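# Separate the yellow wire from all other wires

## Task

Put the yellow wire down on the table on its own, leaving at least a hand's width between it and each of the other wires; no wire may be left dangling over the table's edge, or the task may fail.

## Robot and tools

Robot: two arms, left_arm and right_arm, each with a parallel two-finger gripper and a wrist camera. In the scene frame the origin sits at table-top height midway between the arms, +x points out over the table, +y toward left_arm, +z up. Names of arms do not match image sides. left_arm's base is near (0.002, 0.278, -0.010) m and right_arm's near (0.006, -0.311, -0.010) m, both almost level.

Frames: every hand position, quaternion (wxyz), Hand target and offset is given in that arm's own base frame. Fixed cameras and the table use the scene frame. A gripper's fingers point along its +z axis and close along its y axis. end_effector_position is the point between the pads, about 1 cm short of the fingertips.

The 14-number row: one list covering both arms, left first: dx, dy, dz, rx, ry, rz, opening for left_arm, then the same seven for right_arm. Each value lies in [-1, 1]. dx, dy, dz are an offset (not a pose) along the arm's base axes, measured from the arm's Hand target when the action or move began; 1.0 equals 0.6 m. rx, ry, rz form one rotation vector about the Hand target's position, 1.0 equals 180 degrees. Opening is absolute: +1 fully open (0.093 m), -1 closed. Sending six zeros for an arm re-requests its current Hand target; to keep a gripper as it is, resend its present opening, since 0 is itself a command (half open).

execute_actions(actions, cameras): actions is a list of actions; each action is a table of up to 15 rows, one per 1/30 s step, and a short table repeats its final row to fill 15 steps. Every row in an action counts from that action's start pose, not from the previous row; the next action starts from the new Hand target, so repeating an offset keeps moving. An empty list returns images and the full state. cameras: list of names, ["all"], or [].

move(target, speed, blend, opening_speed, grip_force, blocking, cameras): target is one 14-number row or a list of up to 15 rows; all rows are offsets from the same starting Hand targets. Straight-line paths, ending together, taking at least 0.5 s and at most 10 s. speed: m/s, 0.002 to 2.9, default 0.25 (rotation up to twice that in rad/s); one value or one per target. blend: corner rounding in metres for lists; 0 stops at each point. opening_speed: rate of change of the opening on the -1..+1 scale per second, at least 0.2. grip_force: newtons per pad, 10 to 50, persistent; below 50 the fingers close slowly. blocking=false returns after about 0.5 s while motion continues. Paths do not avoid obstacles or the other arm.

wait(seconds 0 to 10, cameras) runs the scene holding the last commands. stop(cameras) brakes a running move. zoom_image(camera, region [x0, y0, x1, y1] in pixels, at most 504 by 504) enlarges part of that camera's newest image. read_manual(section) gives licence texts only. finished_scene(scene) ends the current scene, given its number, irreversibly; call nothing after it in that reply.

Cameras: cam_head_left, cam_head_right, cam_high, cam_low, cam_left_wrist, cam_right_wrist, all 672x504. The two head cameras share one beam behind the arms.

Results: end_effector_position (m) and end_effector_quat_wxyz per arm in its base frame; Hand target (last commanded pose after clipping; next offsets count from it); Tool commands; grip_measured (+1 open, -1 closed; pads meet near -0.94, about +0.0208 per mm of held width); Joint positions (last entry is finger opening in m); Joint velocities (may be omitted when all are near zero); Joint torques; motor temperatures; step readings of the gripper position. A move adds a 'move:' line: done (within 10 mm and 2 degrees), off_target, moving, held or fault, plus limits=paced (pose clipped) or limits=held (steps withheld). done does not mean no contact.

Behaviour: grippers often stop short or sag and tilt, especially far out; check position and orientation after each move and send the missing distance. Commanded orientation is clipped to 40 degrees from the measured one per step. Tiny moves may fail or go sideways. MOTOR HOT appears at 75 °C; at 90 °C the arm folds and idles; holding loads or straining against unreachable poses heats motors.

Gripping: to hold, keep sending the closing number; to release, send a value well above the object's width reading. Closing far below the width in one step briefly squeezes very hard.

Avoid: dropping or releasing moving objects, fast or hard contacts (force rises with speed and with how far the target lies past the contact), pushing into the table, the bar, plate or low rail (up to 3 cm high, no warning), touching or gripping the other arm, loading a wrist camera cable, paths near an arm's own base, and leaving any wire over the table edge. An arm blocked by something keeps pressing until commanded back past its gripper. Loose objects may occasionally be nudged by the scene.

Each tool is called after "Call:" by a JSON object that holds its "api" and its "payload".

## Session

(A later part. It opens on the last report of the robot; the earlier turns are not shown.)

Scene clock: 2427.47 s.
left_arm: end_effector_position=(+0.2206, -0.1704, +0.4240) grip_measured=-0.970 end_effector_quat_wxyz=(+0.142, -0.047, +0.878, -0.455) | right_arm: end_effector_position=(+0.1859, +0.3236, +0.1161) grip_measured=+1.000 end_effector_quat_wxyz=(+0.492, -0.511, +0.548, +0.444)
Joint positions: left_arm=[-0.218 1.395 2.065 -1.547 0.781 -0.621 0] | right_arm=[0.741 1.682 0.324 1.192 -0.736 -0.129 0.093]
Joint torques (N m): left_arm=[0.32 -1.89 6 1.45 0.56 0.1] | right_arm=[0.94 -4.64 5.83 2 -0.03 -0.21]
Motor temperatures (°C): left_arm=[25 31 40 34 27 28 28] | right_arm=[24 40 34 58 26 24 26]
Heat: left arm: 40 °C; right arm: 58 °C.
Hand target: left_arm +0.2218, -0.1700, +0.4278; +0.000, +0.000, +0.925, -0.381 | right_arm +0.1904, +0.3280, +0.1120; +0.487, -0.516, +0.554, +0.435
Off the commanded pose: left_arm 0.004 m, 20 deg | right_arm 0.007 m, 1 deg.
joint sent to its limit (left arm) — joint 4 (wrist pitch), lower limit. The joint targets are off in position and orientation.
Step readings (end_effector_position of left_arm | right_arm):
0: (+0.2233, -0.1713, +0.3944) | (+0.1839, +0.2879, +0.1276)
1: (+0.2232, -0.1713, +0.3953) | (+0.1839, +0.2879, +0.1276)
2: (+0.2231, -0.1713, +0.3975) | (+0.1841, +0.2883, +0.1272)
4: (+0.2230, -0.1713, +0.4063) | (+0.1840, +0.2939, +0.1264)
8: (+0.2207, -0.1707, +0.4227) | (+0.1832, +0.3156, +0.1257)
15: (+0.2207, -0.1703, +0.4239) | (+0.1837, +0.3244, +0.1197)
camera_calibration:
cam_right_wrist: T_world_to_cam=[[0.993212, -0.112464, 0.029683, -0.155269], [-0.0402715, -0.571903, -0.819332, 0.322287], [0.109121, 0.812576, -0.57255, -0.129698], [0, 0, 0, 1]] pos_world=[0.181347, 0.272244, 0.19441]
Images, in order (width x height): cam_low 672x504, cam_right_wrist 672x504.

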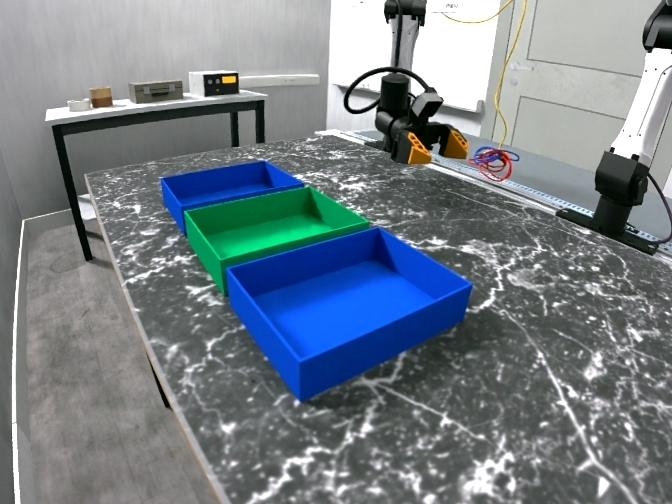

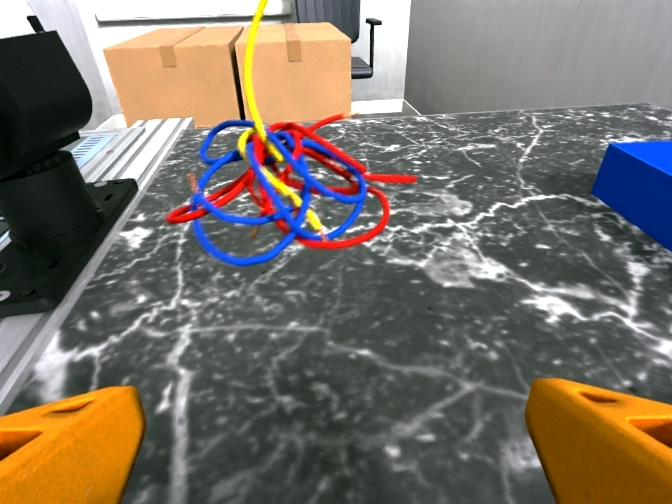

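Call:
{"api": "execute_actions", "payload": {"actions": [[[0,0,0,0,0,0,-1,-0.008,0.004,-0.011,-0.007,0.0005,0,1],[0,0,0,0,0,0,-1,-0.016,0.008,-0.022,-0.014,0.001,0,1],[0,0,0,0,0,0,-1,-0.024,0.012,-0.033,-0.021,0.0015,0,1],[0,0,0,0,0,0,-1,-0.0315,0.017,-0.045,-0.028,0.002,0,1]]], "cameras": ["cam_right_wrist", "cam_low"]}}

Call:
{"api": "zoom_image", "payload": {"camera": "cam_right_wrist", "region": [120, 60, 420, 310]}}

Scene clock: 2441.33 s.
left_arm: end_effector_position=(+0.2205, -0.1705, +0.4241) grip_measured=-0.970 end_effector_quat_wxyz=(+0.141, -0.047, +0.878, -0.456) | right_arm: end_effector_position=(+0.1714, +0.3364, +0.0943) grip_measured=+1.000 end_effector_quat_wxyz=(-0.474, +0.528, -0.565, -0.421)
Joint positions: left_arm=[-0.218 1.395 2.065 -1.547 0.782 -0.621 0] | right_arm=[0.833 1.708 0.324 1.139 -0.63 -0.171 0.093]
Joint torques (N m): left_arm=[0.28 -1.78 5.97 1.46 0.56 0.1] | right_arm=[0.95 -4.82 4.66 2.04 -0.02 -0.25]
Motor temperatures (°C): left_arm=[25 30 40 34 27 28 28] | right_arm=[24 39 35 57 26 24 26]
Heat: left arm: 40 °C; right arm: 57 °C.
Hand target: left_arm +0.2218, -0.1700, +0.4278; +0.000, +0.000, +0.925, -0.381 | right_arm +0.1715, +0.3382, +0.0851; -0.462, +0.535, -0.575, -0.412
Off the commanded pose: left_arm 0.004 m, 20 deg | right_arm 0.009 m, 2 deg.
joint sent to its limit (left arm) — joint 4 (wrist pitch), lower limit. The joint targets are off in position and orientation.
Step readings (end_effector_position of left_arm | right_arm):
0: (+0.2206, -0.1704, +0.4240) | (+0.1860, +0.3236, +0.1160)
1: (+0.2206, -0.1704, +0.4240) | (+0.1865, +0.3235, +0.1157)
2: (+0.2206, -0.1704, +0.4240) | (+0.1864, +0.3241, +0.1148)
4: (+0.2206, -0.1704, +0.4240) | (+0.1808, +0.3287, +0.1103)
8: (+0.2206, -0.1704, +0.4240) | (+0.1646, +0.3383, +0.0992)
15: (+0.2206, -0.1704, +0.4240) | (+0.1697, +0.3368, +0.0949)
camera_calibration:
cam_right_wrist: T_world_to_cam=[[0.992581, -0.114858, 0.0398833, -0.138923], [-0.0419639, -0.631494, -0.774244, 0.327298], [0.114114, 0.766826, -0.631629, -0.130797], [0, 0, 0, 1]] pos_world=[0.166553, 0.291029, 0.176334]
Images, in order (width x height): cam_low 672x504, cam_right_wrist 672x504.

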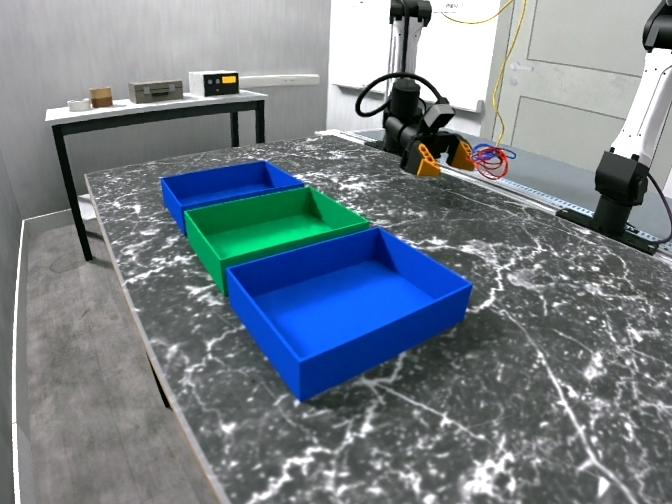

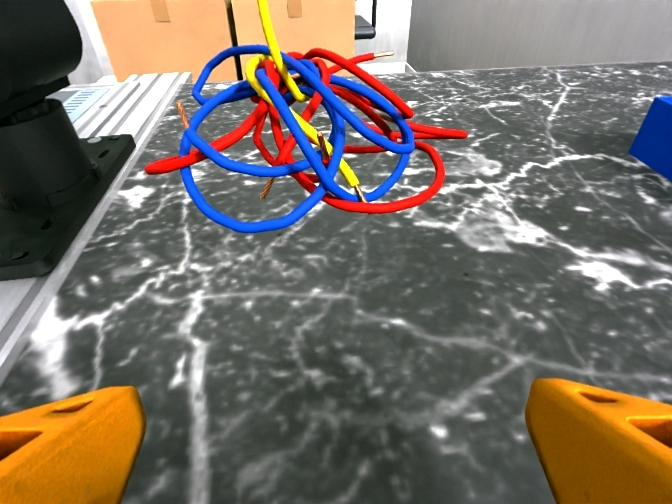

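Scaled by 1.680 from the camera's 672x504 image, which has a finer 960x720 frame.

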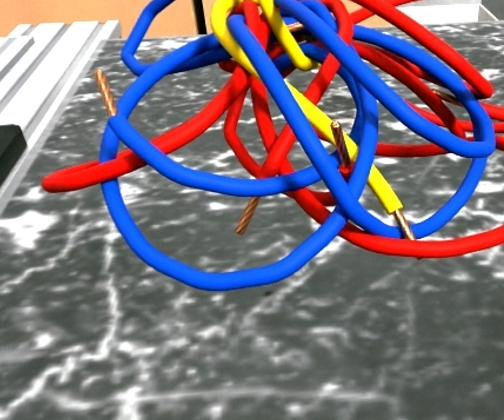

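Call:
{"api": "execute_actions", "payload": {"actions": [[[0,0,0,0,0,0,-1,-0.004,0.015,-0.001,0,0,0,0.8],[0,0,0,0,0,0,-1,-0.008,0.03,-0.002,0,0,0,0.6],[0,0,0,0,0,0,-1,-0.012,0.045,-0.003,0,0,0,0.5],[0,0,0,0,0,0,-1,-0.016,0.06,-0.004,0,0,0,0.5],[0,0,0,0,0,0,-1,-0.02,0.075,-0.005,0,0,0,0.5],[0,0,0,0,0,0,-1,-0.024,0.09,-0.006,0,0,0,0.5],[0,0,0,0,0,0,-1,-0.028,0.105,-0.007,0,0,0,0.5],[0,0,0,0,0,0,-1,-0.031,0.12,-0.008,0,0,0,0.5],[0,0,0,0,0,0,-1,-0.031,0.136,-0.0085,0,0,0,0.5]]], "cameras": ["cam_right_wrist"]}}

Scene clock: 2453.87 s.
left_arm: end_effector_position=(+0.2205, -0.1705, +0.4241) grip_measured=-0.970 end_effector_quat_wxyz=(+0.141, -0.047, +0.878, -0.456) | right_arm: end_effector_position=(+0.1520, +0.4157, +0.0884) grip_measured=+0.502 end_effector_quat_wxyz=(-0.478, +0.536, -0.558, -0.415)
Joint positions: left_arm=[-0.218 1.395 2.065 -1.547 0.782 -0.621 0] | right_arm=[1.071 1.891 0.535 1.138 -0.401 -0.136 0.069]
Joint torques (N m): left_arm=[0.28 -1.87 6.01 1.46 0.58 0.08] | right_arm=[0.54 -6.24 5.57 2.16 0.02 0.15]
Motor temperatures (°C): left_arm=[25 30 40 34 27 28 28] | right_arm=[24 38 35 56 26 24 26]
Heat: left arm: 40 °C; right arm: 56 °C.
Hand target: left_arm +0.2218, -0.1700, +0.4278; +0.000, +0.000, +0.925, -0.381 | right_arm +0.1529, +0.4198, +0.0799; -0.462, +0.535, -0.575, -0.412
Off the commanded pose: left_arm 0.004 m, 20 deg | right_arm 0.009 m, 3 deg.
joint sent to its limit (left arm) — joint 4 (wrist pitch), lower limit. The joint targets are off in position and orientation.
Step readings (end_effector_position of left_arm | right_arm):
0: (+0.2205, -0.1705, +0.4241) | (+0.1715, +0.3363, +0.0943)
1: (+0.2205, -0.1705, +0.4241) | (+0.1718, +0.3368, +0.0941)
2: (+0.2205, -0.1705, +0.4241) | (+0.1710, +0.3392, +0.0920)
4: (+0.2205, -0.1705, +0.4241) | (+0.1647, +0.3504, +0.0888)
8: (+0.2205, -0.1705, +0.4241) | (+0.1467, +0.3859, +0.0851)
15: (+0.2205, -0.1705, +0.4241) | (+0.1437, +0.4175, +0.0888)
camera_calibration:
cam_right_wrist: T_world_to_cam=[[0.992112, -0.107091, 0.0651611, -0.115611], [-0.0177911, -0.634826, -0.772451, 0.369467], [0.124089, 0.765198, -0.631723, -0.194029], [0, 0, 0, 1]] pos_world=[0.145349, 0.370637, 0.170356]
Images, in order (width x height): cam_right_wrist 672x504.

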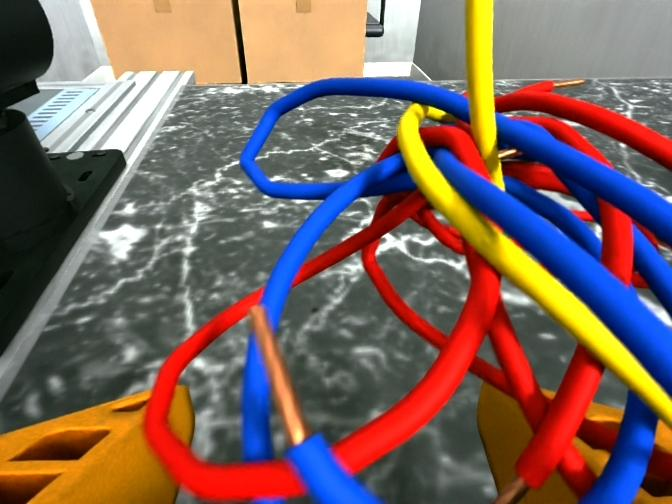

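Call:
{"api": "execute_actions", "payload": {"actions": [[[0,0,0,0,0,0,-1,0.003,-0.01,0,0,0,0,0.5],[0,0,0,0,0,0,-1,0.006,-0.02,0,0,0,0,0.5],[0,0,0,0,0,0,-1,0.009,-0.03,0,0,0,0,0.5],[0,0,0,0,0,0,-1,0.012,-0.04,0,0,0,0,0.5],[0,0,0,0,0,0,-1,0.015,-0.055,0,0,0,0,0.5]]], "cameras": ["cam_right_wrist"]}}

Scene clock: 2465.77 s.
left_arm: end_effector_position=(+0.2205, -0.1705, +0.4241) grip_measured=-0.970 end_effector_quat_wxyz=(+0.141, -0.047, +0.878, -0.456) | right_arm: end_effector_position=(+0.1650, +0.3869, +0.0715) grip_measured=+0.502 end_effector_quat_wxyz=(+0.460, -0.531, +0.583, +0.409)
Joint positions: left_arm=[-0.218 1.395 2.065 -1.547 0.782 -0.621 0] | right_arm=[0.988 1.878 0.465 1.138 -0.462 -0.136 0.069]
Joint torques (N m): left_arm=[0.29 -1.88 6.04 1.44 0.57 0.08] | right_arm=[0.1 -9.61 3.69 2.38 -0.26 -0.11]
Motor temperatures (°C): left_arm=[25 29 40 34 27 28 28] | right_arm=[24 38 35 56 26 24 26]
Heat: left arm: 40 °C; right arm: 56 °C.
Hand target: left_arm +0.2218, -0.1700, +0.4278; +0.000, +0.000, +0.925, -0.381 | right_arm +0.1619, +0.3868, +0.0799; +0.462, -0.535, +0.575, +0.412
Off the commanded pose: left_arm 0.004 m, 20 deg | right_arm 0.009 m, 1 deg.
joint sent to its limit (left arm) — joint 4 (wrist pitch), lower limit. The joint targets are off in position and orientation.
Step readings (end_effector_position of left_arm | right_arm):
0: (+0.2205, -0.1705, +0.4241) | (+0.1520, +0.4157, +0.0884)
1: (+0.2205, -0.1705, +0.4241) | (+0.1520, +0.4157, +0.0884)
2: (+0.2205, -0.1705, +0.4241) | (+0.1518, +0.4153, +0.0879)
4: (+0.2205, -0.1705, +0.4241) | (+0.1525, +0.4115, +0.0844)
8: (+0.2205, -0.1705, +0.4241) | (+0.1631, +0.3897, +0.0689)
15: (+0.2205, -0.1705, +0.4241) | (+0.1659, +0.3867, +0.0708)
camera_calibration:
cam_right_wrist: T_world_to_cam=[[0.991264, -0.12892, 0.0278461, -0.119249], [-0.0657322, -0.665924, -0.743118, 0.356258], [0.114346, 0.734796, -0.66858, -0.168259], [0, 0, 0, 1]] pos_world=[0.160865, 0.345503, 0.155568]
Images, in order (width x height): cam_right_wrist 672x504.

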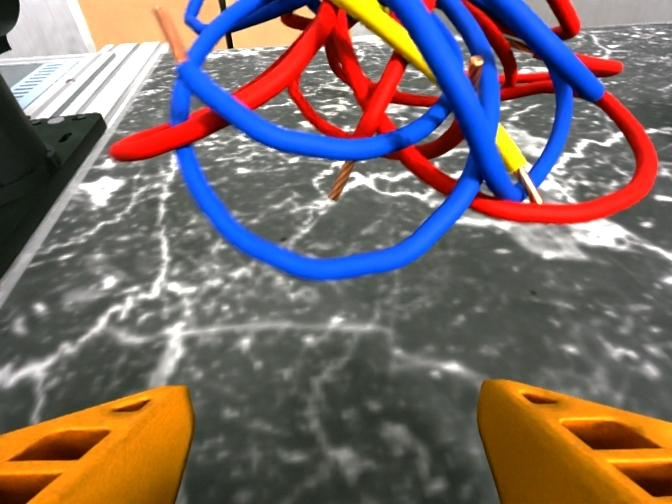

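Call:
{"api": "execute_actions", "payload": {"actions": [[[0,0,0,0,0,0,-1,0,-0.02,0,0,0,0,0.5],[0,0,0,0,0,0,-1,0,-0.04,0,0,0,0,0.5],[0,0,0,0,0,0,-1,0,-0.06,0,0,0,0,0.5],[0,0,0,0,0,0,-1,0,-0.08,0,-0.005,-0.04,0.005,0.6],[0,0,0,0,0,0,-1,-0.005,-0.1,0.01,-0.01,-0.08,0.01,0.7],[0,0,0,0,0,0,-1,-0.01,-0.11,0.02,-0.015,-0.12,0.015,0.8],[0,0,0,0,0,0,-1,-0.015,-0.11,0.03,-0.02,-0.16,0.02,0.9],[0,0,0,0,0,0,-1,-0.02,-0.11,0.04,-0.025,-0.2,0.025,1],[0,0,0,0,0,0,-1,-0.025,-0.11,0.05,-0.03,-0.246,0.03,1],[0,0,0,0,0,0,-1,-0.03,-0.11,0.06,-0.03,-0.246,0.03,1],[0,0,0,0,0,0,-1,-0.037,-0.11,0.07,-0.03,-0.246,0.03,1]],[[0,0,0,0,0,0,-1,0,0,0.005,-0.005,-0.04,0.005,1],[0,0,0,0,0,0,-1,0,0,0.01,-0.01,-0.08,0.01,1],[0,0,0,0,0,0,-1,0,0,0.015,-0.015,-0.12,0.015,1],[0,0,0,0,0,0,-1,0,0,0.02,-0.02,-0.16,0.02,1],[0,0,0,0,0,0,-1,0,0,0.025,-0.025,-0.2,0.025,1],[0,0,0,0,0,0,-1,0,0,0.03,-0.03,-0.246,0.03,1]]], "cameras": ["cam_right_wrist", "cam_low"]}}

Scene clock: 2485.17 s.
left_arm: end_effector_position=(+0.2205, -0.1705, +0.4241) grip_measured=-0.970 end_effector_quat_wxyz=(+0.141, -0.047, +0.878, -0.456) | right_arm: end_effector_position=(+0.1437, +0.3202, +0.1432) grip_measured=+1.000 end_effector_quat_wxyz=(-0.662, +0.740, -0.080, +0.086)
Joint positions: left_arm=[-0.218 1.395 2.065 -1.547 0.782 -0.621 0] | right_arm=[0.985 1.357 0.19 1.051 -0.347 -1.632 0.093]
Joint torques (N m): left_arm=[0.28 -1.83 6 1.45 0.57 0.1] | right_arm=[1.33 -5.35 5.16 2.13 0.03 -0.14]
Motor temperatures (°C): left_arm=[25 29 40 35 27 28 28] | right_arm=[24 41 35 57 26 24 26]
Heat: left arm: 40 °C; right arm: 57 °C.
Hand target: left_arm +0.2218, -0.1700, +0.4278; +0.000, +0.000, +0.925, -0.381 | right_arm +0.1397, +0.3208, +0.1399; -0.647, +0.754, -0.075, +0.090
Off the commanded pose: left_arm 0.004 m, 20 deg | right_arm 0.005 m, 2 deg.
joint sent to its limit (left arm) — joint 4 (wrist pitch), lower limit. The joint targets are off in position and orientation.
Step readings (end_effector_position of left_arm | right_arm):
0: (+0.2205, -0.1705, +0.4241) | (+0.1650, +0.3869, +0.0715)
1: (+0.2205, -0.1705, +0.4241) | (+0.1643, +0.3862, +0.0712)
2: (+0.2205, -0.1705, +0.4241) | (+0.1625, +0.3819, +0.0702)
4: (+0.2205, -0.1705, +0.4241) | (+0.1588, +0.3659, +0.0662)
8: (+0.2205, -0.1705, +0.4241) | (+0.1561, +0.3244, +0.0675)
15: (+0.2205, -0.1705, +0.4241) | (+0.1374, +0.3232, +0.1302)
16: (+0.2205, -0.1705, +0.4241) | (+0.1376, +0.3227, +0.1340)
17: (+0.2205, -0.1705, +0.4241) | (+0.1377, +0.3226, +0.1363)
19: (+0.2205, -0.1705, +0.4241) | (+0.1401, +0.3219, +0.1373)
23: (+0.2205, -0.1705, +0.4241) | (+0.1421, +0.3221, +0.1390)
30: (+0.2205, -0.1705, +0.4241) | (+0.1420, +0.3215, +0.1470)
camera_calibration:
cam_right_wrist: T_world_to_cam=[[-0.0131219, 0.0833838, 0.996431, -0.171002], [0.749871, -0.658386, 0.0649703, 0.128386], [0.661453, 0.748048, -0.0538878, -0.239853], [0, 0, 0, 1]] pos_world=[0.0601348, 0.278208, 0.149125]
Images, in order (width x height): cam_low 672x504, cam_right_wrist 672x504.

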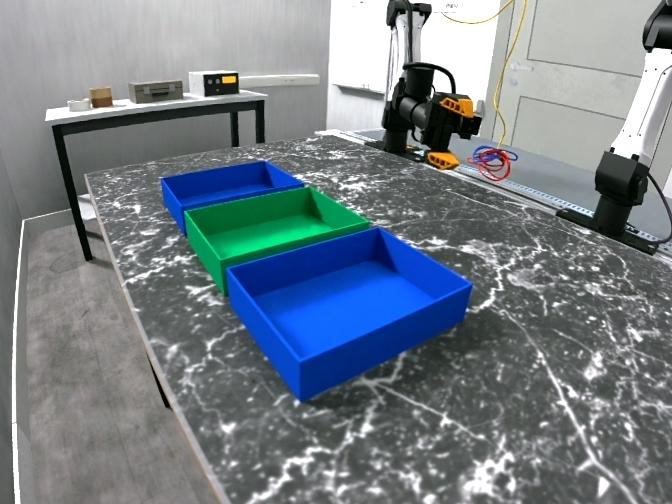

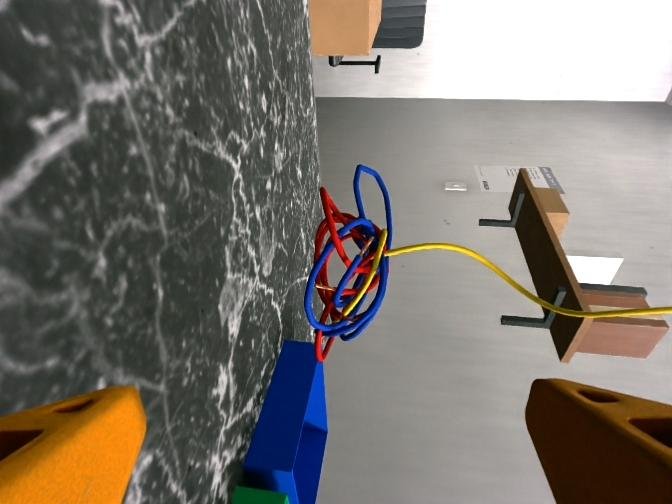

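Call:
{"api": "execute_actions", "payload": {"actions": [[[0,0,0,0,0,0,-1,-0.002,0.015,0.001,0,0,0,1],[0,0,0,0,0,0,-1,-0.004,0.03,0.002,0,0,0,1],[0,0,0,0,0,0,-1,-0.006,0.045,0.003,0,0,0,1],[0,0,0,0,0,0,-1,-0.008,0.06,0.004,0,0,0,1],[0,0,0,0,0,0,-1,-0.01,0.075,0.005,0,0,0,1],[0,0,0,0,0,0,-1,-0.012,0.09,0.006,0,0,0,1],[0,0,0,0,0,0,-1,-0.0137,0.105,0.007,0,0,0,1],[0,0,0,0,0,0,-1,-0.0137,0.12,0.007,0,0,0,1],[0,0,0,0,0,0,-1,-0.0137,0.135,0.007,0,0,0,1],[0,0,0,0,0,0,-1,-0.0137,0.1417,0.007,0,0,0,1]]], "cameras": ["cam_right_wrist"]}}

Scene clock: 2519.63 s.
left_arm: end_effector_position=(+0.2205, -0.1705, +0.4241) grip_measured=-0.970 end_effector_quat_wxyz=(+0.141, -0.047, +0.878, -0.456) | right_arm: end_effector_position=(+0.1332, +0.4000, +0.1488) grip_measured=+1.000 end_effector_quat_wxyz=(-0.658, +0.744, -0.072, +0.095)
Joint positions: left_arm=[-0.218 1.395 2.065 -1.547 0.782 -0.621 0] | right_arm=[1.197 1.602 0.445 1.039 -0.132 -1.634 0.093]
Joint torques (N m): left_arm=[0.29 -1.87 5.98 1.46 0.58 0.09] | right_arm=[0.95 -5.04 7.01 2.18 -0.03 0.08]
Motor temperatures (°C): left_arm=[25 29 39 35 27 28 28] | right_arm=[24 38 36 56 26 24 26]
Heat: left arm: 39 °C; right arm: 56 °C.
Hand target: left_arm +0.2218, -0.1700, +0.4278; +0.000, +0.000, +0.925, -0.381 | right_arm +0.1315, +0.4058, +0.1441; -0.647, +0.754, -0.075, +0.090
Off the commanded pose: left_arm 0.004 m, 20 deg | right_arm 0.008 m, 2 deg.
joint sent to its limit (left arm) — joint 4 (wrist pitch), lower limit. The joint targets are off in position and orientation.
Step readings (end_effector_position of left_arm | right_arm):
0: (+0.2205, -0.1705, +0.4241) | (+0.1437, +0.3202, +0.1432)
1: (+0.2205, -0.1705, +0.4241) | (+0.1437, +0.3208, +0.1430)
2: (+0.2205, -0.1705, +0.4241) | (+0.1414, +0.3233, +0.1426)
4: (+0.2205, -0.1705, +0.4241) | (+0.1341, +0.3343, +0.1433)
8: (+0.2205, -0.1705, +0.4241) | (+0.1239, +0.3699, +0.1472)
15: (+0.2205, -0.1705, +0.4241) | (+0.1256, +0.4020, +0.1494)
camera_calibration:
cam_right_wrist: T_world_to_cam=[[-0.0347165, 0.0977423, 0.994606, -0.185976], [0.747167, -0.658408, 0.090783, 0.185003], [0.66373, 0.746288, -0.0501722, -0.292292], [0, 0, 0, 1]] pos_world=[0.0493187, 0.358119, 0.153513]
Images, in order (width x height): cam_right_wrist 672x504.

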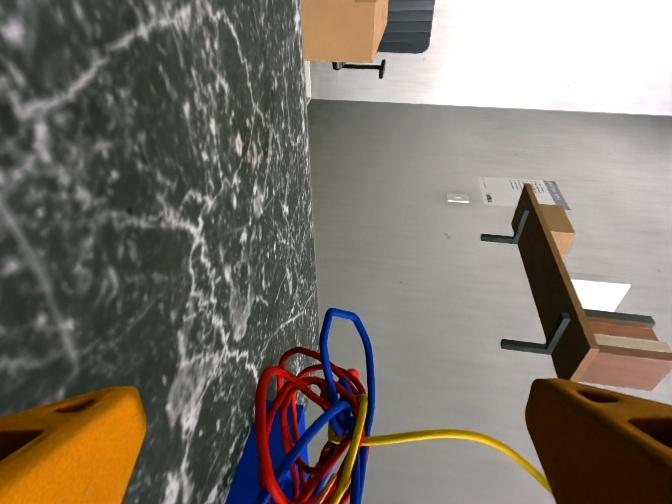

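Call:
{"api": "execute_actions", "payload": {"actions": [[[0,0,0,0,0,0,-1,-0.007,0,-0.001,0,0,0,1],[0,0,0,0,0,0,-1,-0.0147,0.006,-0.002,0,0,0,1],[0,0,0,0,0,0,-1,-0.0147,0.012,-0.003,0,0,0,1],[0,0,0,0,0,0,-1,-0.0147,0.018,-0.003,0,0,0,1],[0,0,0,0,0,0,-1,-0.0147,0.025,-0.003,0,0,0,1]],[[0,0,0,0,0,0,-1,0,0,0,0,0,0,0.8],[0,0,0,0,0,0,-1,0,0,0,0,0,0,0.6],[0,0,0,0,0,0,-1,0,0,0,0,0,0,0.4],[0,0,0,0,0,0,-1,0,0,0,0,0,0,0.2],[0,0,0,0,0,0,-1,0,0,0,0,0,0,0],[0,0,0,0,0,0,-1,0,0,0,0,0,0,-0.2],[0,0,0,0,0,0,-1,0,0,0,0,0,0,-0.4],[0,0,0,0,0,0,-1,0,0,0,0,0,0,-0.55],[0,0,0,0,0,0,-1,0,0,0,0,0,0,-0.65],[0,0,0,0,0,0,-1,0,0,0,0,0,0,-0.75],[0,0,0,0,0,0,-1,0,0,0,0,0,0,-0.82],[0,0,0,0,0,0,-1,0,0,0,0,0,0,-0.88],[0,0,0,0,0,0,-1,0,0,0,0,0,0,-0.94],[0,0,0,0,0,0,-1,0,0,0,0,0,0,-1]]], "cameras": ["cam_right_wrist", "cam_left_wrist"]}}

Call:
{"api": "zoom_image", "payload": {"camera": "cam_right_wrist", "region": [200, 280, 480, 504]}}

Scene clock: 2567.63 s.
left_arm: end_effector_position=(+0.2205, -0.1705, +0.4241) grip_measured=-0.970 end_effector_quat_wxyz=(+0.141, -0.047, +0.878, -0.456) | right_arm: end_effector_position=(+0.1247, +0.4149, +0.1449) grip_measured=-0.985 end_effector_quat_wxyz=(-0.654, +0.747, -0.071, +0.097)
Joint positions: left_arm=[-0.218 1.395 2.065 -1.547 0.782 -0.621 0] | right_arm=[1.247 1.651 0.486 1.039 -0.081 -1.634 0]
Joint torques (N m): left_arm=[0.27 -1.88 6 1.45 0.56 0.08] | right_arm=[1.09 -5.22 7.15 2.27 -0.02 0.16]
Heat: left arm: 39 °C; right arm: 52 °C.
Hand target: left_arm +0.2218, -0.1700, +0.4278; +0.000, +0.000, +0.925, -0.381 | right_arm +0.1226, +0.4208, +0.1423; -0.647, +0.754, -0.075, +0.090
Off the commanded pose: left_arm 0.004 m, 20 deg | right_arm 0.007 m, 1 deg.
joint sent to its limit (left arm) — joint 4 (wrist pitch), lower limit. The joint targets are off in position and orientation.
Step readings (end_effector_position of left_arm | right_arm):
0: (+0.2205, -0.1705, +0.4241) | (+0.1332, +0.3999, +0.1488)
1: (+0.2205, -0.1705, +0.4241) | (+0.1330, +0.4000, +0.1487)
2: (+0.2205, -0.1705, +0.4241) | (+0.1321, +0.4004, +0.1487)
4: (+0.2205, -0.1705, +0.4241) | (+0.1276, +0.4040, +0.1462)
8: (+0.2205, -0.1705, +0.4241) | (+0.1189, +0.4149, +0.1438)
15: (+0.2205, -0.1705, +0.4241) | (+0.1234, +0.4153, +0.1449)
16: (+0.2205, -0.1705, +0.4241) | (+0.1242, +0.4150, +0.1449)
17: (+0.2205, -0.1705, +0.4241) | (+0.1245, +0.4150, +0.1449)
19: (+0.2205, -0.1705, +0.4241) | (+0.1239, +0.4151, +0.1449)
23: (+0.2205, -0.1705, +0.4241) | (+0.1246, +0.4149, +0.1449)
30: (+0.2205, -0.1705, +0.4241) | (+0.1247, +0.4149, +0.1449)
camera_calibration:
cam_left_wrist: T_world_to_cam=[[-0.0791678, -0.585443, 0.806839, -0.425044], [-0.98596, 0.165355, 0.023238, 0.273182], [-0.147019, -0.793671, -0.590314, 0.229359], [0, 0, 0, 1]] pos_world=[0.269417, -0.111975, 0.471988]
cam_right_wrist: T_world_to_cam=[[-0.0378974, 0.107066, 0.993529, -0.187231], [0.746744, -0.657649, 0.0993543, 0.199949], [0.664031, 0.745678, -0.0550277, -0.297159], [0, 0, 0, 1]] pos_world=[0.0409164, 0.373127, 0.149802]
Images, in order (width x height): cam_left_wrist 672x504, cam_right_wrist 672x504.

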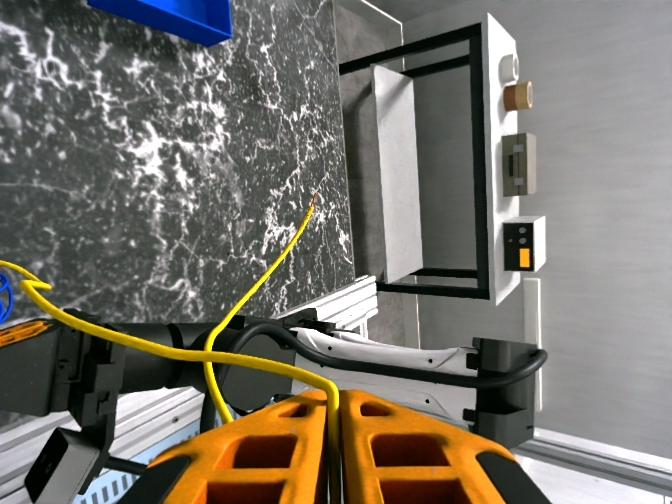

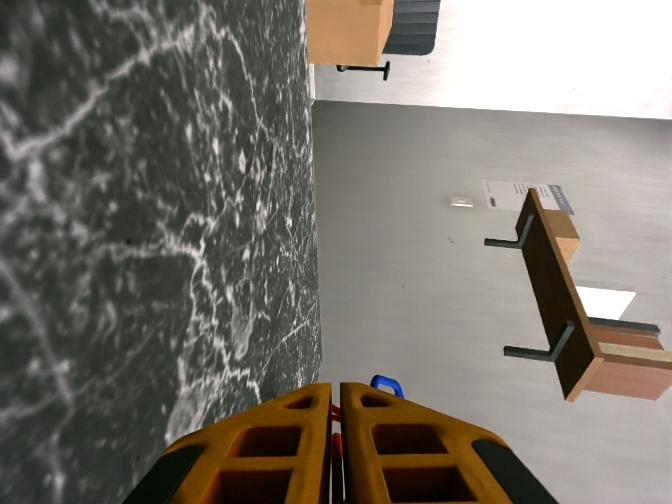

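Scaled by 1.800 from the camera's 672x504 image, which has a finer 960x720 frame.

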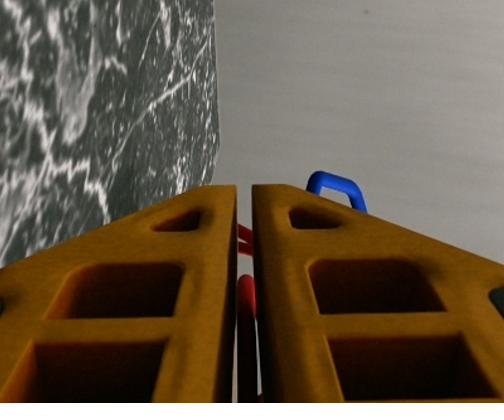

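Call:
{"api": "execute_actions", "payload": {"actions": [[[0,0,0.005,0,0,0,-1,0,0,-0.01,0,0,0,-1],[0,0,0.01,0,0,0,-1,0,0,-0.02,0,0,0,-1],[0,0,0.015,0,0,0,-1,0,0,-0.03,0,0,0,-1],[0,0,0.02,0,0,0,-1,0,0,-0.04,0,0,0,-1],[0,0,0.025,0,0,0,-1,0,0,-0.05,0,0,0,-1],[0,0,0.03,0,0,0,-1,0,0,-0.05,0,0,0,-1]],[[0,0,0.02,0,0,0,-1,0,0,0,0,0,0,-1],[0,0,0.03,0,0,0,-1,0,0,-0.005,0,0,0,-1],[0,0,0.03,0,0,0,-1,0,0,-0.01,0,0,0,-1],[0,0,0,0,0,0,-1,0,0,-0.015,0,0,0,-1],[0,0,-0.02,0,0,0,-1,0,0,-0.02,0,0,0,-1],[0,0,-0.02,0,0,0,-1,0,0,-0.025,0,0,0,-1],[0,0,0.02,0,0,0,-1,0,0,-0.03,0,0,0,-1],[0,0,0.04,0,0,0,-1,0,0,-0.03,0,0,0,-1],[0,0,0.04,0,0,0,-1,0,0,-0.03,0,0,0,-1],[0,0,0.01,0,0,0,-1,0,0,-0.03,0,0,0,-1],[0,0,-0.01,0,0,0,-1,0,0,-0.03,0,0,0,-1],[0,0,0,0,0,0,-1,0,0,-0.03,0,0,0,-1],[0,0,0.02,0,0,0,-1,0,0,-0.03,0,0,0,-1]]], "cameras": ["cam_low", "cam_left_wrist"]}}

Call:
{"api": "zoom_image", "payload": {"camera": "cam_low", "region": [410, 40, 570, 220]}}

Scene clock: 2608.13 s.
left_arm: end_effector_position=(+0.2244, -0.1699, +0.4457) grip_measured=-0.970 end_effector_quat_wxyz=(+0.150, -0.065, +0.866, -0.473) | right_arm: end_effector_position=(+0.1271, +0.4213, +0.0974) grip_measured=-0.985 end_effector_quat_wxyz=(-0.645, +0.755, -0.073, +0.095)
Joint positions: left_arm=[-0.204 1.433 2.177 -1.561 0.8 -0.686 0] | right_arm=[1.247 1.878 0.479 1.248 -0.08 -1.634 0]
Joint torques (N m): left_arm=[0.23 -2.91 6.54 1.65 0.66 0.09] | right_arm=[1.06 -5.5 3.11 3.01 -0.04 0.18]
Heat: left arm: 38 °C; right arm: 52 °C.
Hand target: left_arm +0.2218, -0.1700, +0.4578; +0.000, +0.000, +0.925, -0.381 | right_arm +0.1226, +0.4208, +0.0943; -0.647, +0.754, -0.075, +0.090
Off the commanded pose: left_arm 0.012 m, 23 deg | right_arm 0.005 m, 1 deg.
joint read past its limit (left arm) — joint 4 (wrist pitch), lower limit.
joint sent to its limit (left arm) — joint 4 (wrist pitch), lower limit. The joint targets are off in position and orientation.
Step readings (end_effector_position of left_arm | right_arm):
0: (+0.2205, -0.1705, +0.4241) | (+0.1247, +0.4149, +0.1449)
1: (+0.2205, -0.1705, +0.4241) | (+0.1247, +0.4150, +0.1436)
2: (+0.2208, -0.1706, +0.4246) | (+0.1249, +0.4154, +0.1410)
4: (+0.2215, -0.1705, +0.4283) | (+0.1253, +0.4168, +0.1293)
8: (+0.2222, -0.1697, +0.4374) | (+0.1258, +0.4180, +0.1019)
15: (+0.2214, -0.1699, +0.4396) | (+0.1263, +0.4196, +0.1079)
16: (+0.2216, -0.1700, +0.4408) | (+0.1263, +0.4196, +0.1083)
17: (+0.2228, -0.1700, +0.4439) | (+0.1264, +0.4198, +0.1081)
19: (+0.2236, -0.1695, +0.4502) | (+0.1267, +0.4206, +0.1081)
23: (+0.2237, -0.1701, +0.4421) | (+0.1267, +0.4207, +0.0957)
30: (+0.2251, -0.1701, +0.4428) | (+0.1270, +0.4210, +0.0959)
camera_calibration:
cam_left_wrist: T_world_to_cam=[[-0.0612763, -0.550672, 0.832469, -0.451355], [-0.991375, 0.130379, 0.0132718, 0.276063], [-0.115845, -0.824476, -0.553912, 0.214698], [0, 0, 0, 1]] pos_world=[0.270896, -0.107528, 0.490999]
Images, in order (width x height): cam_low 672x504, cam_left_wrist 672x504.

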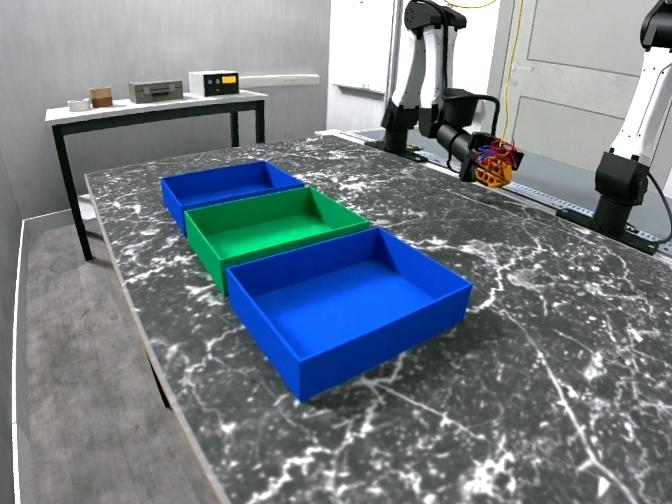

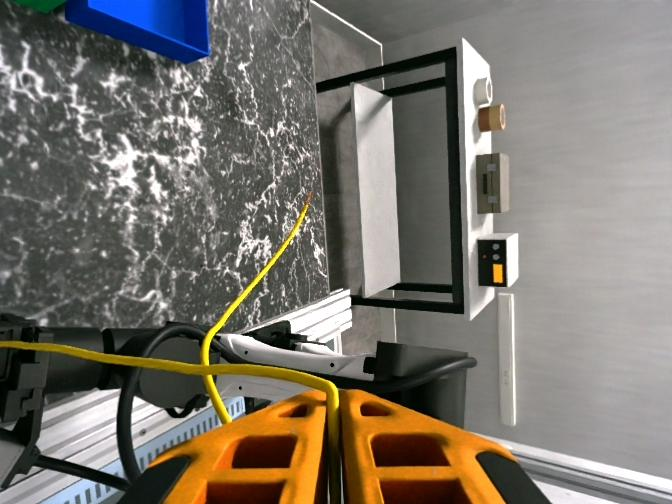

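Scaled by 2.800 from the camera's 672x504 image, which has a finer 960x720 frame.

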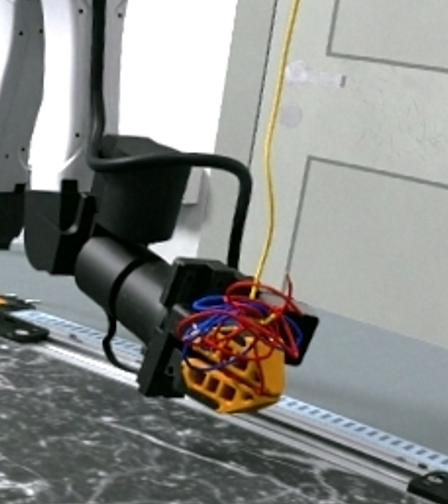

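Call:
{"api": "wait", "payload": {"seconds": 0, "cameras": ["cam_right_wrist"]}}

Call:
{"api": "zoom_image", "payload": {"camera": "cam_low", "region": [460, 125, 540, 200]}}

Scene clock: 2615.30 s.
left_arm: end_effector_position=(+0.2244, -0.1699, +0.4457) grip_measured=-0.970 end_effector_quat_wxyz=(+0.150, -0.065, +0.866, -0.473) | right_arm: end_effector_position=(+0.1271, +0.4213, +0.0974) grip_measured=-0.985 end_effector_quat_wxyz=(-0.645, +0.755, -0.073, +0.095)
Joint positions: left_arm=[-0.204 1.433 2.177 -1.561 0.8 -0.686 0] | right_arm=[1.247 1.878 0.479 1.248 -0.08 -1.634 0]
Joint torques (N m): left_arm=[0.24 -2.92 6.53 1.66 0.66 0.1] | right_arm=[1.1 -5.46 2.99 2.99 -0.02 0.21]
Heat: left arm: 38 °C; right arm: 54 °C.
Hand target: left_arm +0.2218, -0.1700, +0.4578; +0.000, +0.000, +0.925, -0.381 | right_arm +0.1226, +0.4208, +0.0943; -0.647, +0.754, -0.075, +0.090
Tool commands: left_gripper/opening=-1.0 right_gripper/opening=-1.0
Off the commanded pose: left_arm 0.012 m, 23 deg | right_arm 0.005 m, 1 deg.
joint read past its limit (left arm) — joint 4 (wrist pitch), lower limit.
camera_calibration:
cam_right_wrist: T_world_to_cam=[[-0.0297964, 0.131253, 0.990901, -0.151592], [0.74683, -0.655963, 0.109345, 0.205515], [0.664347, 0.743293, -0.0784785, -0.302893], [0, 0, 0, 1]] pos_world=[0.0432241, 0.379846, 0.10397]
Images, in order (width x height): cam_right_wrist 672x504.

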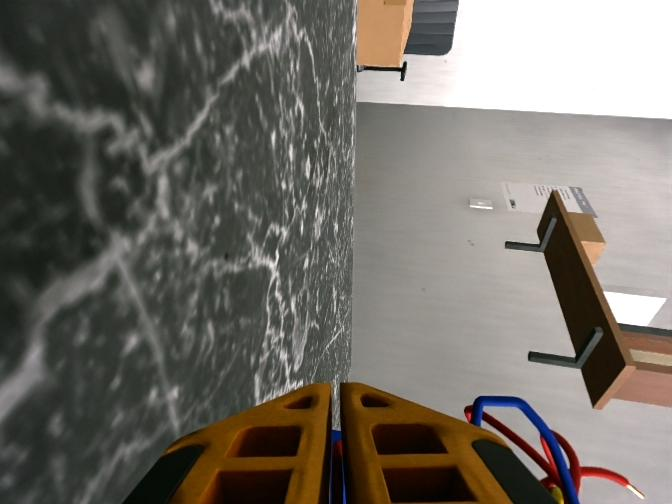

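This scene's latest camera images include none from cam_low. They are from: cam_right_wrist. cam_low's image comes with the result of a call that names it in "cameras".

Call:
{"api": "execute_actions", "payload": {"actions": [[[0,0,0.005,-0.02,0,0,-1,0,0,0,0,0,0,-1],[0,0,0.01,-0.04,0,0,-1,0,0,0,0,0,0,-1],[0,0,0.015,-0.06,0,0,-1,0,0,0,0,0,0,-1],[0,0,0.02,-0.08,0,0,-1,0,0,0,0,0,0,-1],[0,0,0.025,-0.1,0,0,-1,0,0,0,0,0,0,-1],[0,0,0.03,-0.12,0,0,-1,0,0,0,0,0,0,-1],[0,0,0.035,-0.14,0,0,-1,0,0,0,0,0,0,-1],[0,0,0.04,-0.15,0,0,-1,0,0,0,0,0,0,-1]],[[0,0,0.02,0,0,0,-1,0,0,0,0,0,0,-1],[0,0,0.03,0,0,0,-1,0,0,0,0,0,0,-1],[0,0,0.03,0,0,0,-1,0,0,0,0,0,0,-1],[0,0,0,0,0,0,-1,0,0,0,0,0,0,-1],[0,0,-0.02,0,0,0,-1,0,0,0,0,0,0,-1],[0,0,-0.02,0,0,0,-1,0,0,0,0,0,0,-1],[0,0,0.02,0,0,0,-1,0,0,0,0,0,0,-1],[0,0,0.04,0,0,0,-1,0,0,0,0,0,0,-1],[0,0,0.04,0,0,0,-1,0,0,0,0,0,0,-1],[0,0,0.01,0,0,0,-1,0,0,0,0,0,0,-1],[0,0,-0.01,0,0,0,-1,0,0,0,0,0,0,-1],[0,0,0,0,0,0,-1,0,0,0,0,0,0,-1],[0,0,0.02,0,0,0,-1,0,0,0,0,0,0,-1]]], "cameras": ["cam_low", "cam_right_wrist"]}}

Call:
{"api": "zoom_image", "payload": {"camera": "cam_low", "region": [450, 110, 550, 200]}}

Scene clock: 2666.37 s.
left_arm: end_effector_position=(+0.2295, -0.1668, +0.4745) grip_measured=-0.970 end_effector_quat_wxyz=(+0.061, -0.067, +0.792, -0.603) | right_arm: end_effector_position=(+0.1280, +0.4224, +0.1144) grip_measured=-0.985 end_effector_quat_wxyz=(-0.671, +0.731, -0.070, +0.103)
Joint positions: left_arm=[-0.036 1.494 2.17 -1.571 1.226 -0.687 0] | right_arm=[1.247 1.878 0.476 1.323 -0.076 -1.634 0]
Joint torques (N m): left_arm=[-0.49 -3.56 7.28 1.49 1.16 0.11] | right_arm=[0.95 -5.71 2.92 2.21 -0.05 0.12]
Motor temperatures (°C): left_arm=[25 28 38 37 27 28 28] | right_arm=[24 38 35 59 26 25 27]
Heat: left arm: 38 °C; right arm: 59 °C.
Hand target: left_arm +0.2218, -0.1700, +0.4938; +0.000, +0.000, +0.810, -0.586 | right_arm +0.1226, +0.4208, +0.0943; -0.647, +0.754, -0.075, +0.090
Off the commanded pose: left_arm 0.021 m, 11 deg | right_arm 0.021 m, 4 deg.
joint read past its limit (left arm) — joint 4 (wrist pitch), lower limit.
joint sent to its limit (left arm) — joint 4 (wrist pitch), lower limit. The joint targets are off in position and orientation.
Step readings (end_effector_position of left_arm | right_arm):
0: (+0.2244, -0.1699, +0.4457) | (+0.1271, +0.4213, +0.0974)
1: (+0.2242, -0.1698, +0.4465) | (+0.1271, +0.4213, +0.0974)
2: (+0.2245, -0.1686, +0.4479) | (+0.1271, +0.4214, +0.0976)
4: (+0.2259, -0.1642, +0.4531) | (+0.1271, +0.4216, +0.0994)
8: (+0.2310, -0.1574, +0.4623) | (+0.1276, +0.4224, +0.1066)
15: (+0.2314, -0.1634, +0.4665) | (+0.1279, +0.4228, +0.1105)
16: (+0.2307, -0.1644, +0.4679) | (+0.1280, +0.4228, +0.1108)
17: (+0.2307, -0.1647, +0.4700) | (+0.1280, +0.4229, +0.1114)
19: (+0.2306, -0.1653, +0.4732) | (+0.1282, +0.4230, +0.1138)
23: (+0.2321, -0.1664, +0.4673) | (+0.1279, +0.4224, +0.1133)
30: (+0.2304, -0.1668, +0.4723) | (+0.1280, +0.4224, +0.1144)
camera_calibration:
cam_right_wrist: T_world_to_cam=[[-0.0526798, 0.0635716, 0.996586, -0.137757], [0.742374, -0.664991, 0.0816614, 0.211123], [0.667912, 0.744141, -0.0121623, -0.311416], [0, 0, 0, 1]] pos_world=[0.0440092, 0.380889, 0.116258]
Images, in order (width x height): cam_low 672x504, cam_right_wrist 672x504.

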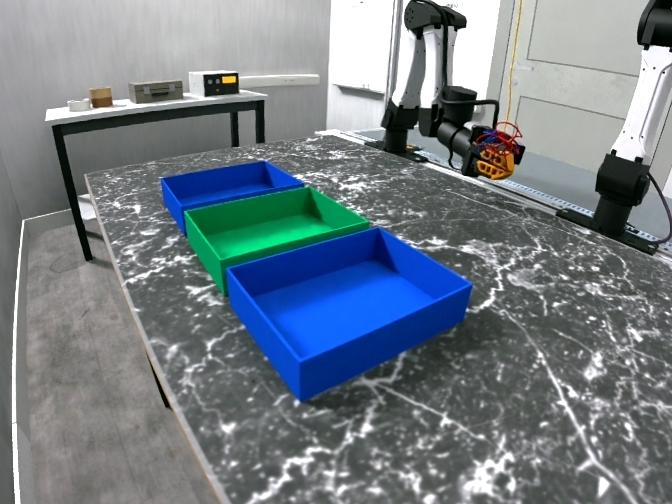

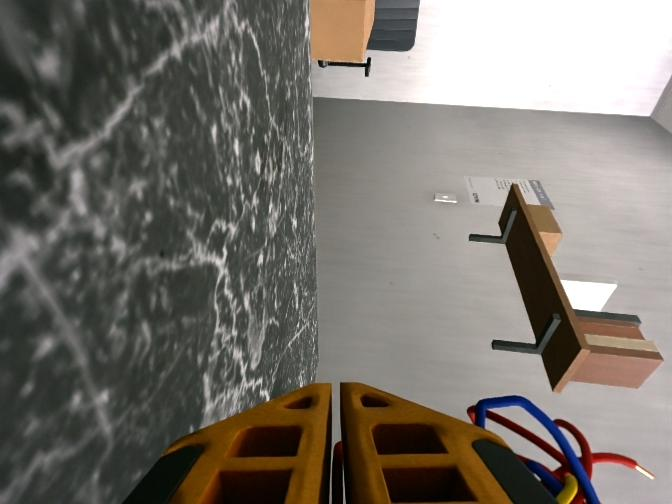

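Scaled by 5.040 from the camera's 672x504 image, which has a finer 960x720 frame.

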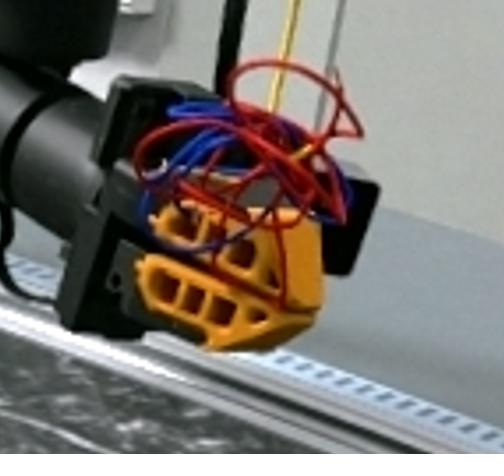

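Call:
{"api": "execute_actions", "payload": {"actions": [], "cameras": ["cam_low", "cam_right_wrist"]}}

Scene clock: 2713.30 s.
left_arm: end_effector_position=(+0.2295, -0.1668, +0.4745) grip_measured=-0.970 end_effector_quat_wxyz=(+0.061, -0.067, +0.792, -0.603) | right_arm: end_effector_position=(+0.1280, +0.4224, +0.1144) grip_measured=-0.985 end_effector_quat_wxyz=(-0.671, +0.731, -0.070, +0.103)
Joint positions: left_arm=[-0.036 1.494 2.17 -1.571 1.226 -0.688 0] | right_arm=[1.247 1.878 0.476 1.323 -0.076 -1.634 0]
Joint velocities: within noise
Joint torques (N m): left_arm=[-0.42 -3.56 7.31 1.52 1.18 0.11] | right_arm=[1.06 -5.57 2.93 2.15 -0.04 0.16]
Motor temperatures (°C): left_arm=[25 28 38 37 28 28 28] | right_arm=[24 38 35 57 26 25 27]
Heat: left arm: 38 °C; right arm: 57 °C.
Hand target: left_arm +0.2218, -0.1700, +0.4938; +0.000, +0.000, +0.810, -0.586 | right_arm +0.1226, +0.4208, +0.0943; -0.647, +0.754, -0.075, +0.090
Tool commands: left_gripper/opening=-1.0 right_gripper/opening=-1.0
Off the commanded pose: left_arm 0.021 m, 11 deg | right_arm 0.021 m, 4 deg.
joint read past its limit (left arm) — joint 4 (wrist pitch), lower limit.
camera_calibration:
cam_right_wrist: T_world_to_cam=[[-0.0526798, 0.0635716, 0.996586, -0.137757], [0.742374, -0.664991, 0.0816614, 0.211123], [0.667912, 0.744141, -0.0121623, -0.311416], [0, 0, 0, 1]] pos_world=[0.0440092, 0.380889, 0.116258]
Images, in order (width x height): cam_low 672x504, cam_right_wrist 672x504.

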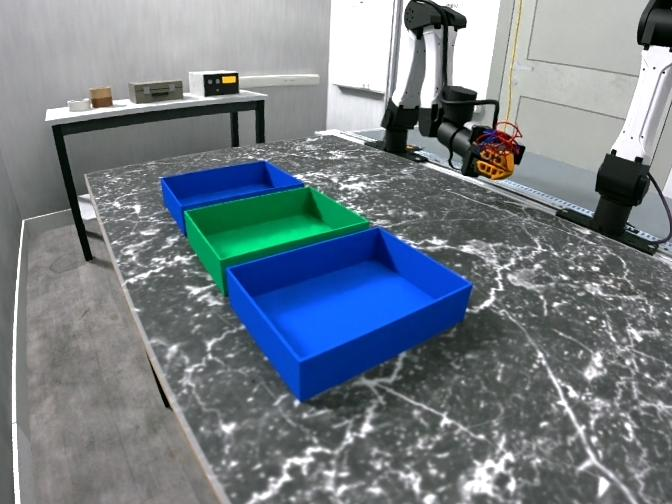

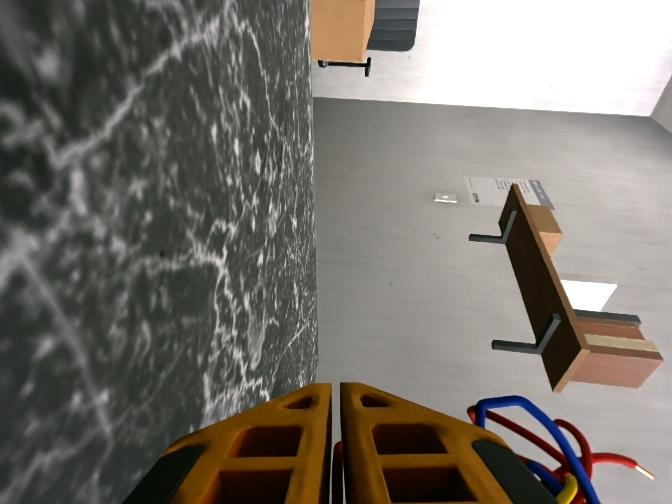

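Call:
{"api": "move", "payload": {"target": [[0,0,-0.2,-0.0925,-0.0471,0.2974,-1,0,0,0,0,0,0,-1],[0,0,0.015,-0.0925,-0.0471,0.2974,-1,0,0,0,0,0,0,-1],[0,0,-0.2,-0.0925,-0.0471,0.2974,-1,0,0,0,0,0,0,-1],[0,0,0.022,-0.0925,-0.0471,0.2974,-1,0,0,0,0,0,0,-1],[0,0,-0.2,-0.0925,-0.0471,0.2974,-1,0,0,0,0,0,0,-1],[0,0,0.03,-0.0925,-0.0471,0.2974,-1,0,0,0,0,0,0,-1],[0,0,-0.2,-0.0925,-0.0471,0.2974,-1,0,0,0,0,0,0,-1],[0,0,0.038,-0.0925,-0.0471,0.2974,-1,0,0,0,0,0,0,-1],[0,0,-0.2,-0.0925,-0.0471,0.2974,-1,0,0,0,0,0,0,-1],[0,0,0.045,-0.0925,-0.0471,0.2974,-1,0,0,0,0,0,0,-1],[0,0,-0.2,-0.0925,-0.0471,0.2974,-1,0,0,0,0,0,0,-1],[0,0,0.05,-0.0925,-0.0471,0.2974,-1,0,0,0,0,0,0,-1]], "speed": 0.35, "blend": 0.01, "cameras": ["cam_low"]}}

Scene clock: 2857.30 s.
left_arm: end_effector_position=(+0.2253, -0.1780, +0.5125) grip_measured=-0.970 end_effector_quat_wxyz=(+0.311, -0.315, +0.643, -0.625) | right_arm: end_effector_position=(+0.1277, +0.4212, +0.1131) grip_measured=-0.985 end_effector_quat_wxyz=(-0.671, +0.731, -0.070, +0.103)
Joint positions: left_arm=[-0.691 0.983 1.568 -0.61 -0.037 -1.565 0] | right_arm=[1.247 1.883 0.469 1.334 -0.076 -1.634 0]
Joint torques (N m): left_arm=[-0.76 -0.29 8.36 1.93 -0.26 0.14] | right_arm=[0.95 -6.09 3.45 2.11 -0.03 0.19]
Heat: left arm: 39 °C; right arm: 54 °C.
Hand target: left_arm +0.2218, -0.1700, +0.5238; +0.320, -0.322, +0.631, -0.629 | right_arm +0.1226, +0.4208, +0.0943; -0.647, +0.754, -0.075, +0.090
Off the commanded pose: left_arm 0.014 m, 2 deg | right_arm 0.020 m, 4 deg.
move: off_target (left_arm, right_arm)
Images, in order (width x height): cam_low 672x504.

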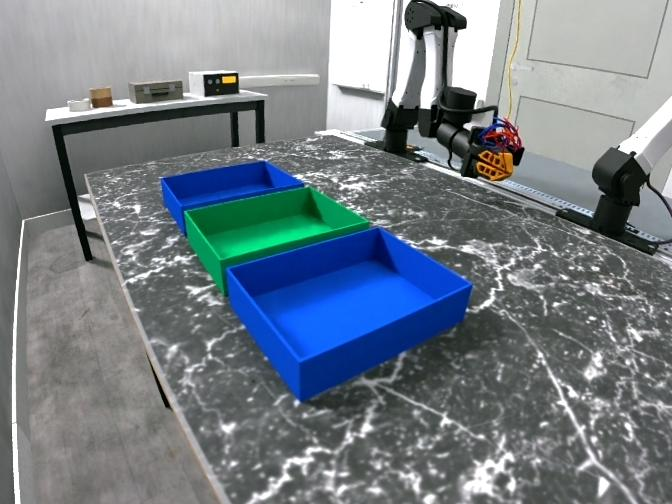

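Call:
{"api": "zoom_image", "payload": {"camera": "cam_low", "region": [440, 90, 560, 190]}}

Scaled by 4.200 from the camera's 672x504 image, which has a finer 960x720 frame.

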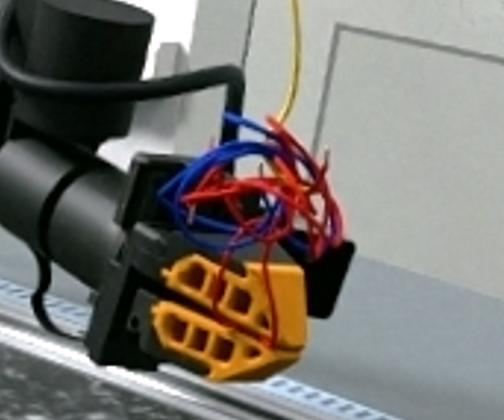

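Call:
{"api": "move", "payload": {"target": [[0,0,-0.24,0,0,0,-1,0,0,0,0,0,0,-1],[0,0,0.03,0,0,0,-1,0,0,0,0,0,0,-1],[0,0,-0.24,0,0,0,-1,0,0,0,0,0,0,-1],[0,0,0.045,0,0,0,-1,0,0,0,0,0,0,-1],[0,0,-0.24,0,0,0,-1,0,0,0,0,0,0,-1],[0,0,0.055,0,0,0,-1,0,0,0,0,0,0,-1],[0,0,-0.24,0,0,0,-1,0,0,0,0,0,0,-1],[0,0,0.065,0,0,0,-1,0,0,0,0,0,0,-1],[0,0,-0.24,0,0,0,-1,0,0,0,0,0,0,-1],[0,0,0.075,0,0,0,-1,0,0,0,0,0,0,-1],[0,0,-0.24,0,0,0,-1,0,0,0,0,0,0,-1],[0,0,0.085,0,0,0,-1,0,0,0,0,0,0,-1]], "speed": 0.4, "blend": 0.01, "cameras": ["cam_low"]}}

Call:
{"api": "zoom_image", "payload": {"camera": "cam_low", "region": [440, 70, 560, 190]}}

Scene clock: 2886.60 s.
left_arm: end_effector_position=(+0.2219, -0.1747, +0.5784) grip_measured=-0.970 end_effector_quat_wxyz=(+0.319, -0.309, +0.627, -0.640) | right_arm: end_effector_position=(+0.1276, +0.4208, +0.1091) grip_measured=-0.985 end_effector_quat_wxyz=(-0.665, +0.737, -0.071, +0.101)
Joint positions: left_arm=[-0.691 1.154 1.956 -0.78 -0.04 -1.565 0] | right_arm=[1.247 1.883 0.469 1.318 -0.076 -1.634 0]
Joint torques (N m): left_arm=[-0.75 -0.06 6.41 1.64 -0.21 0.16] | right_arm=[0.75 -5.86 3.64 2.28 -0.07 0.12]
Motor temperatures (°C): left_arm=[25 28 39 41 28 28 28] | right_arm=[24 38 33 51 26 25 28]
Heat: left arm: 41 °C; right arm: 51 °C.
Hand target: left_arm +0.2218, -0.1700, +0.5748; +0.320, -0.321, +0.632, -0.629 | right_arm +0.1226, +0.4208, +0.0943; -0.647, +0.754, -0.075, +0.090
Off the commanded pose: left_arm 0.006 m, 2 deg | right_arm 0.016 m, 3 deg.
move: off_target (right_arm)
Images, in order (width x height): cam_low 672x504.

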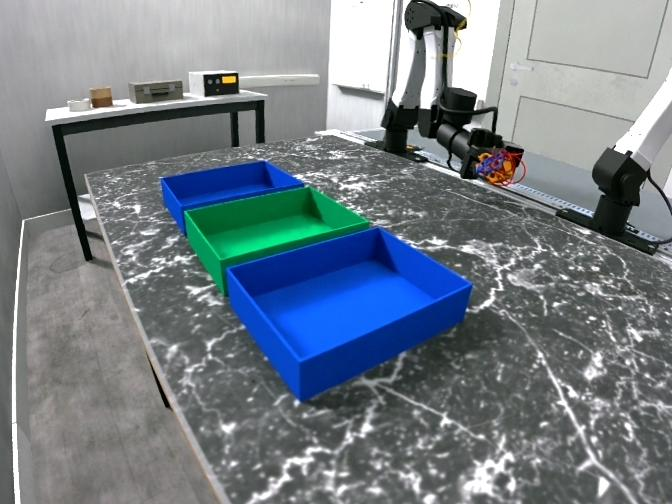

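Scaled by 4.200 from the camera's 672x504 image, which has a finer 960x720 frame.

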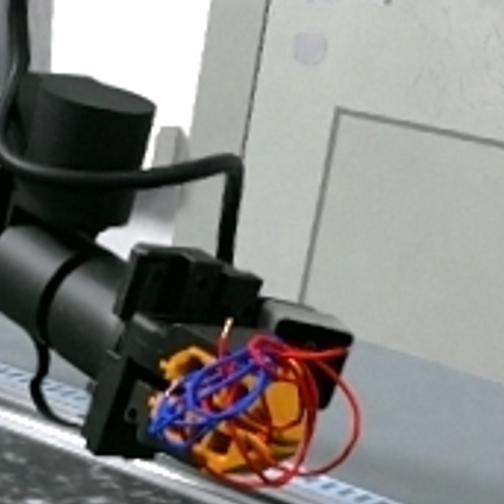

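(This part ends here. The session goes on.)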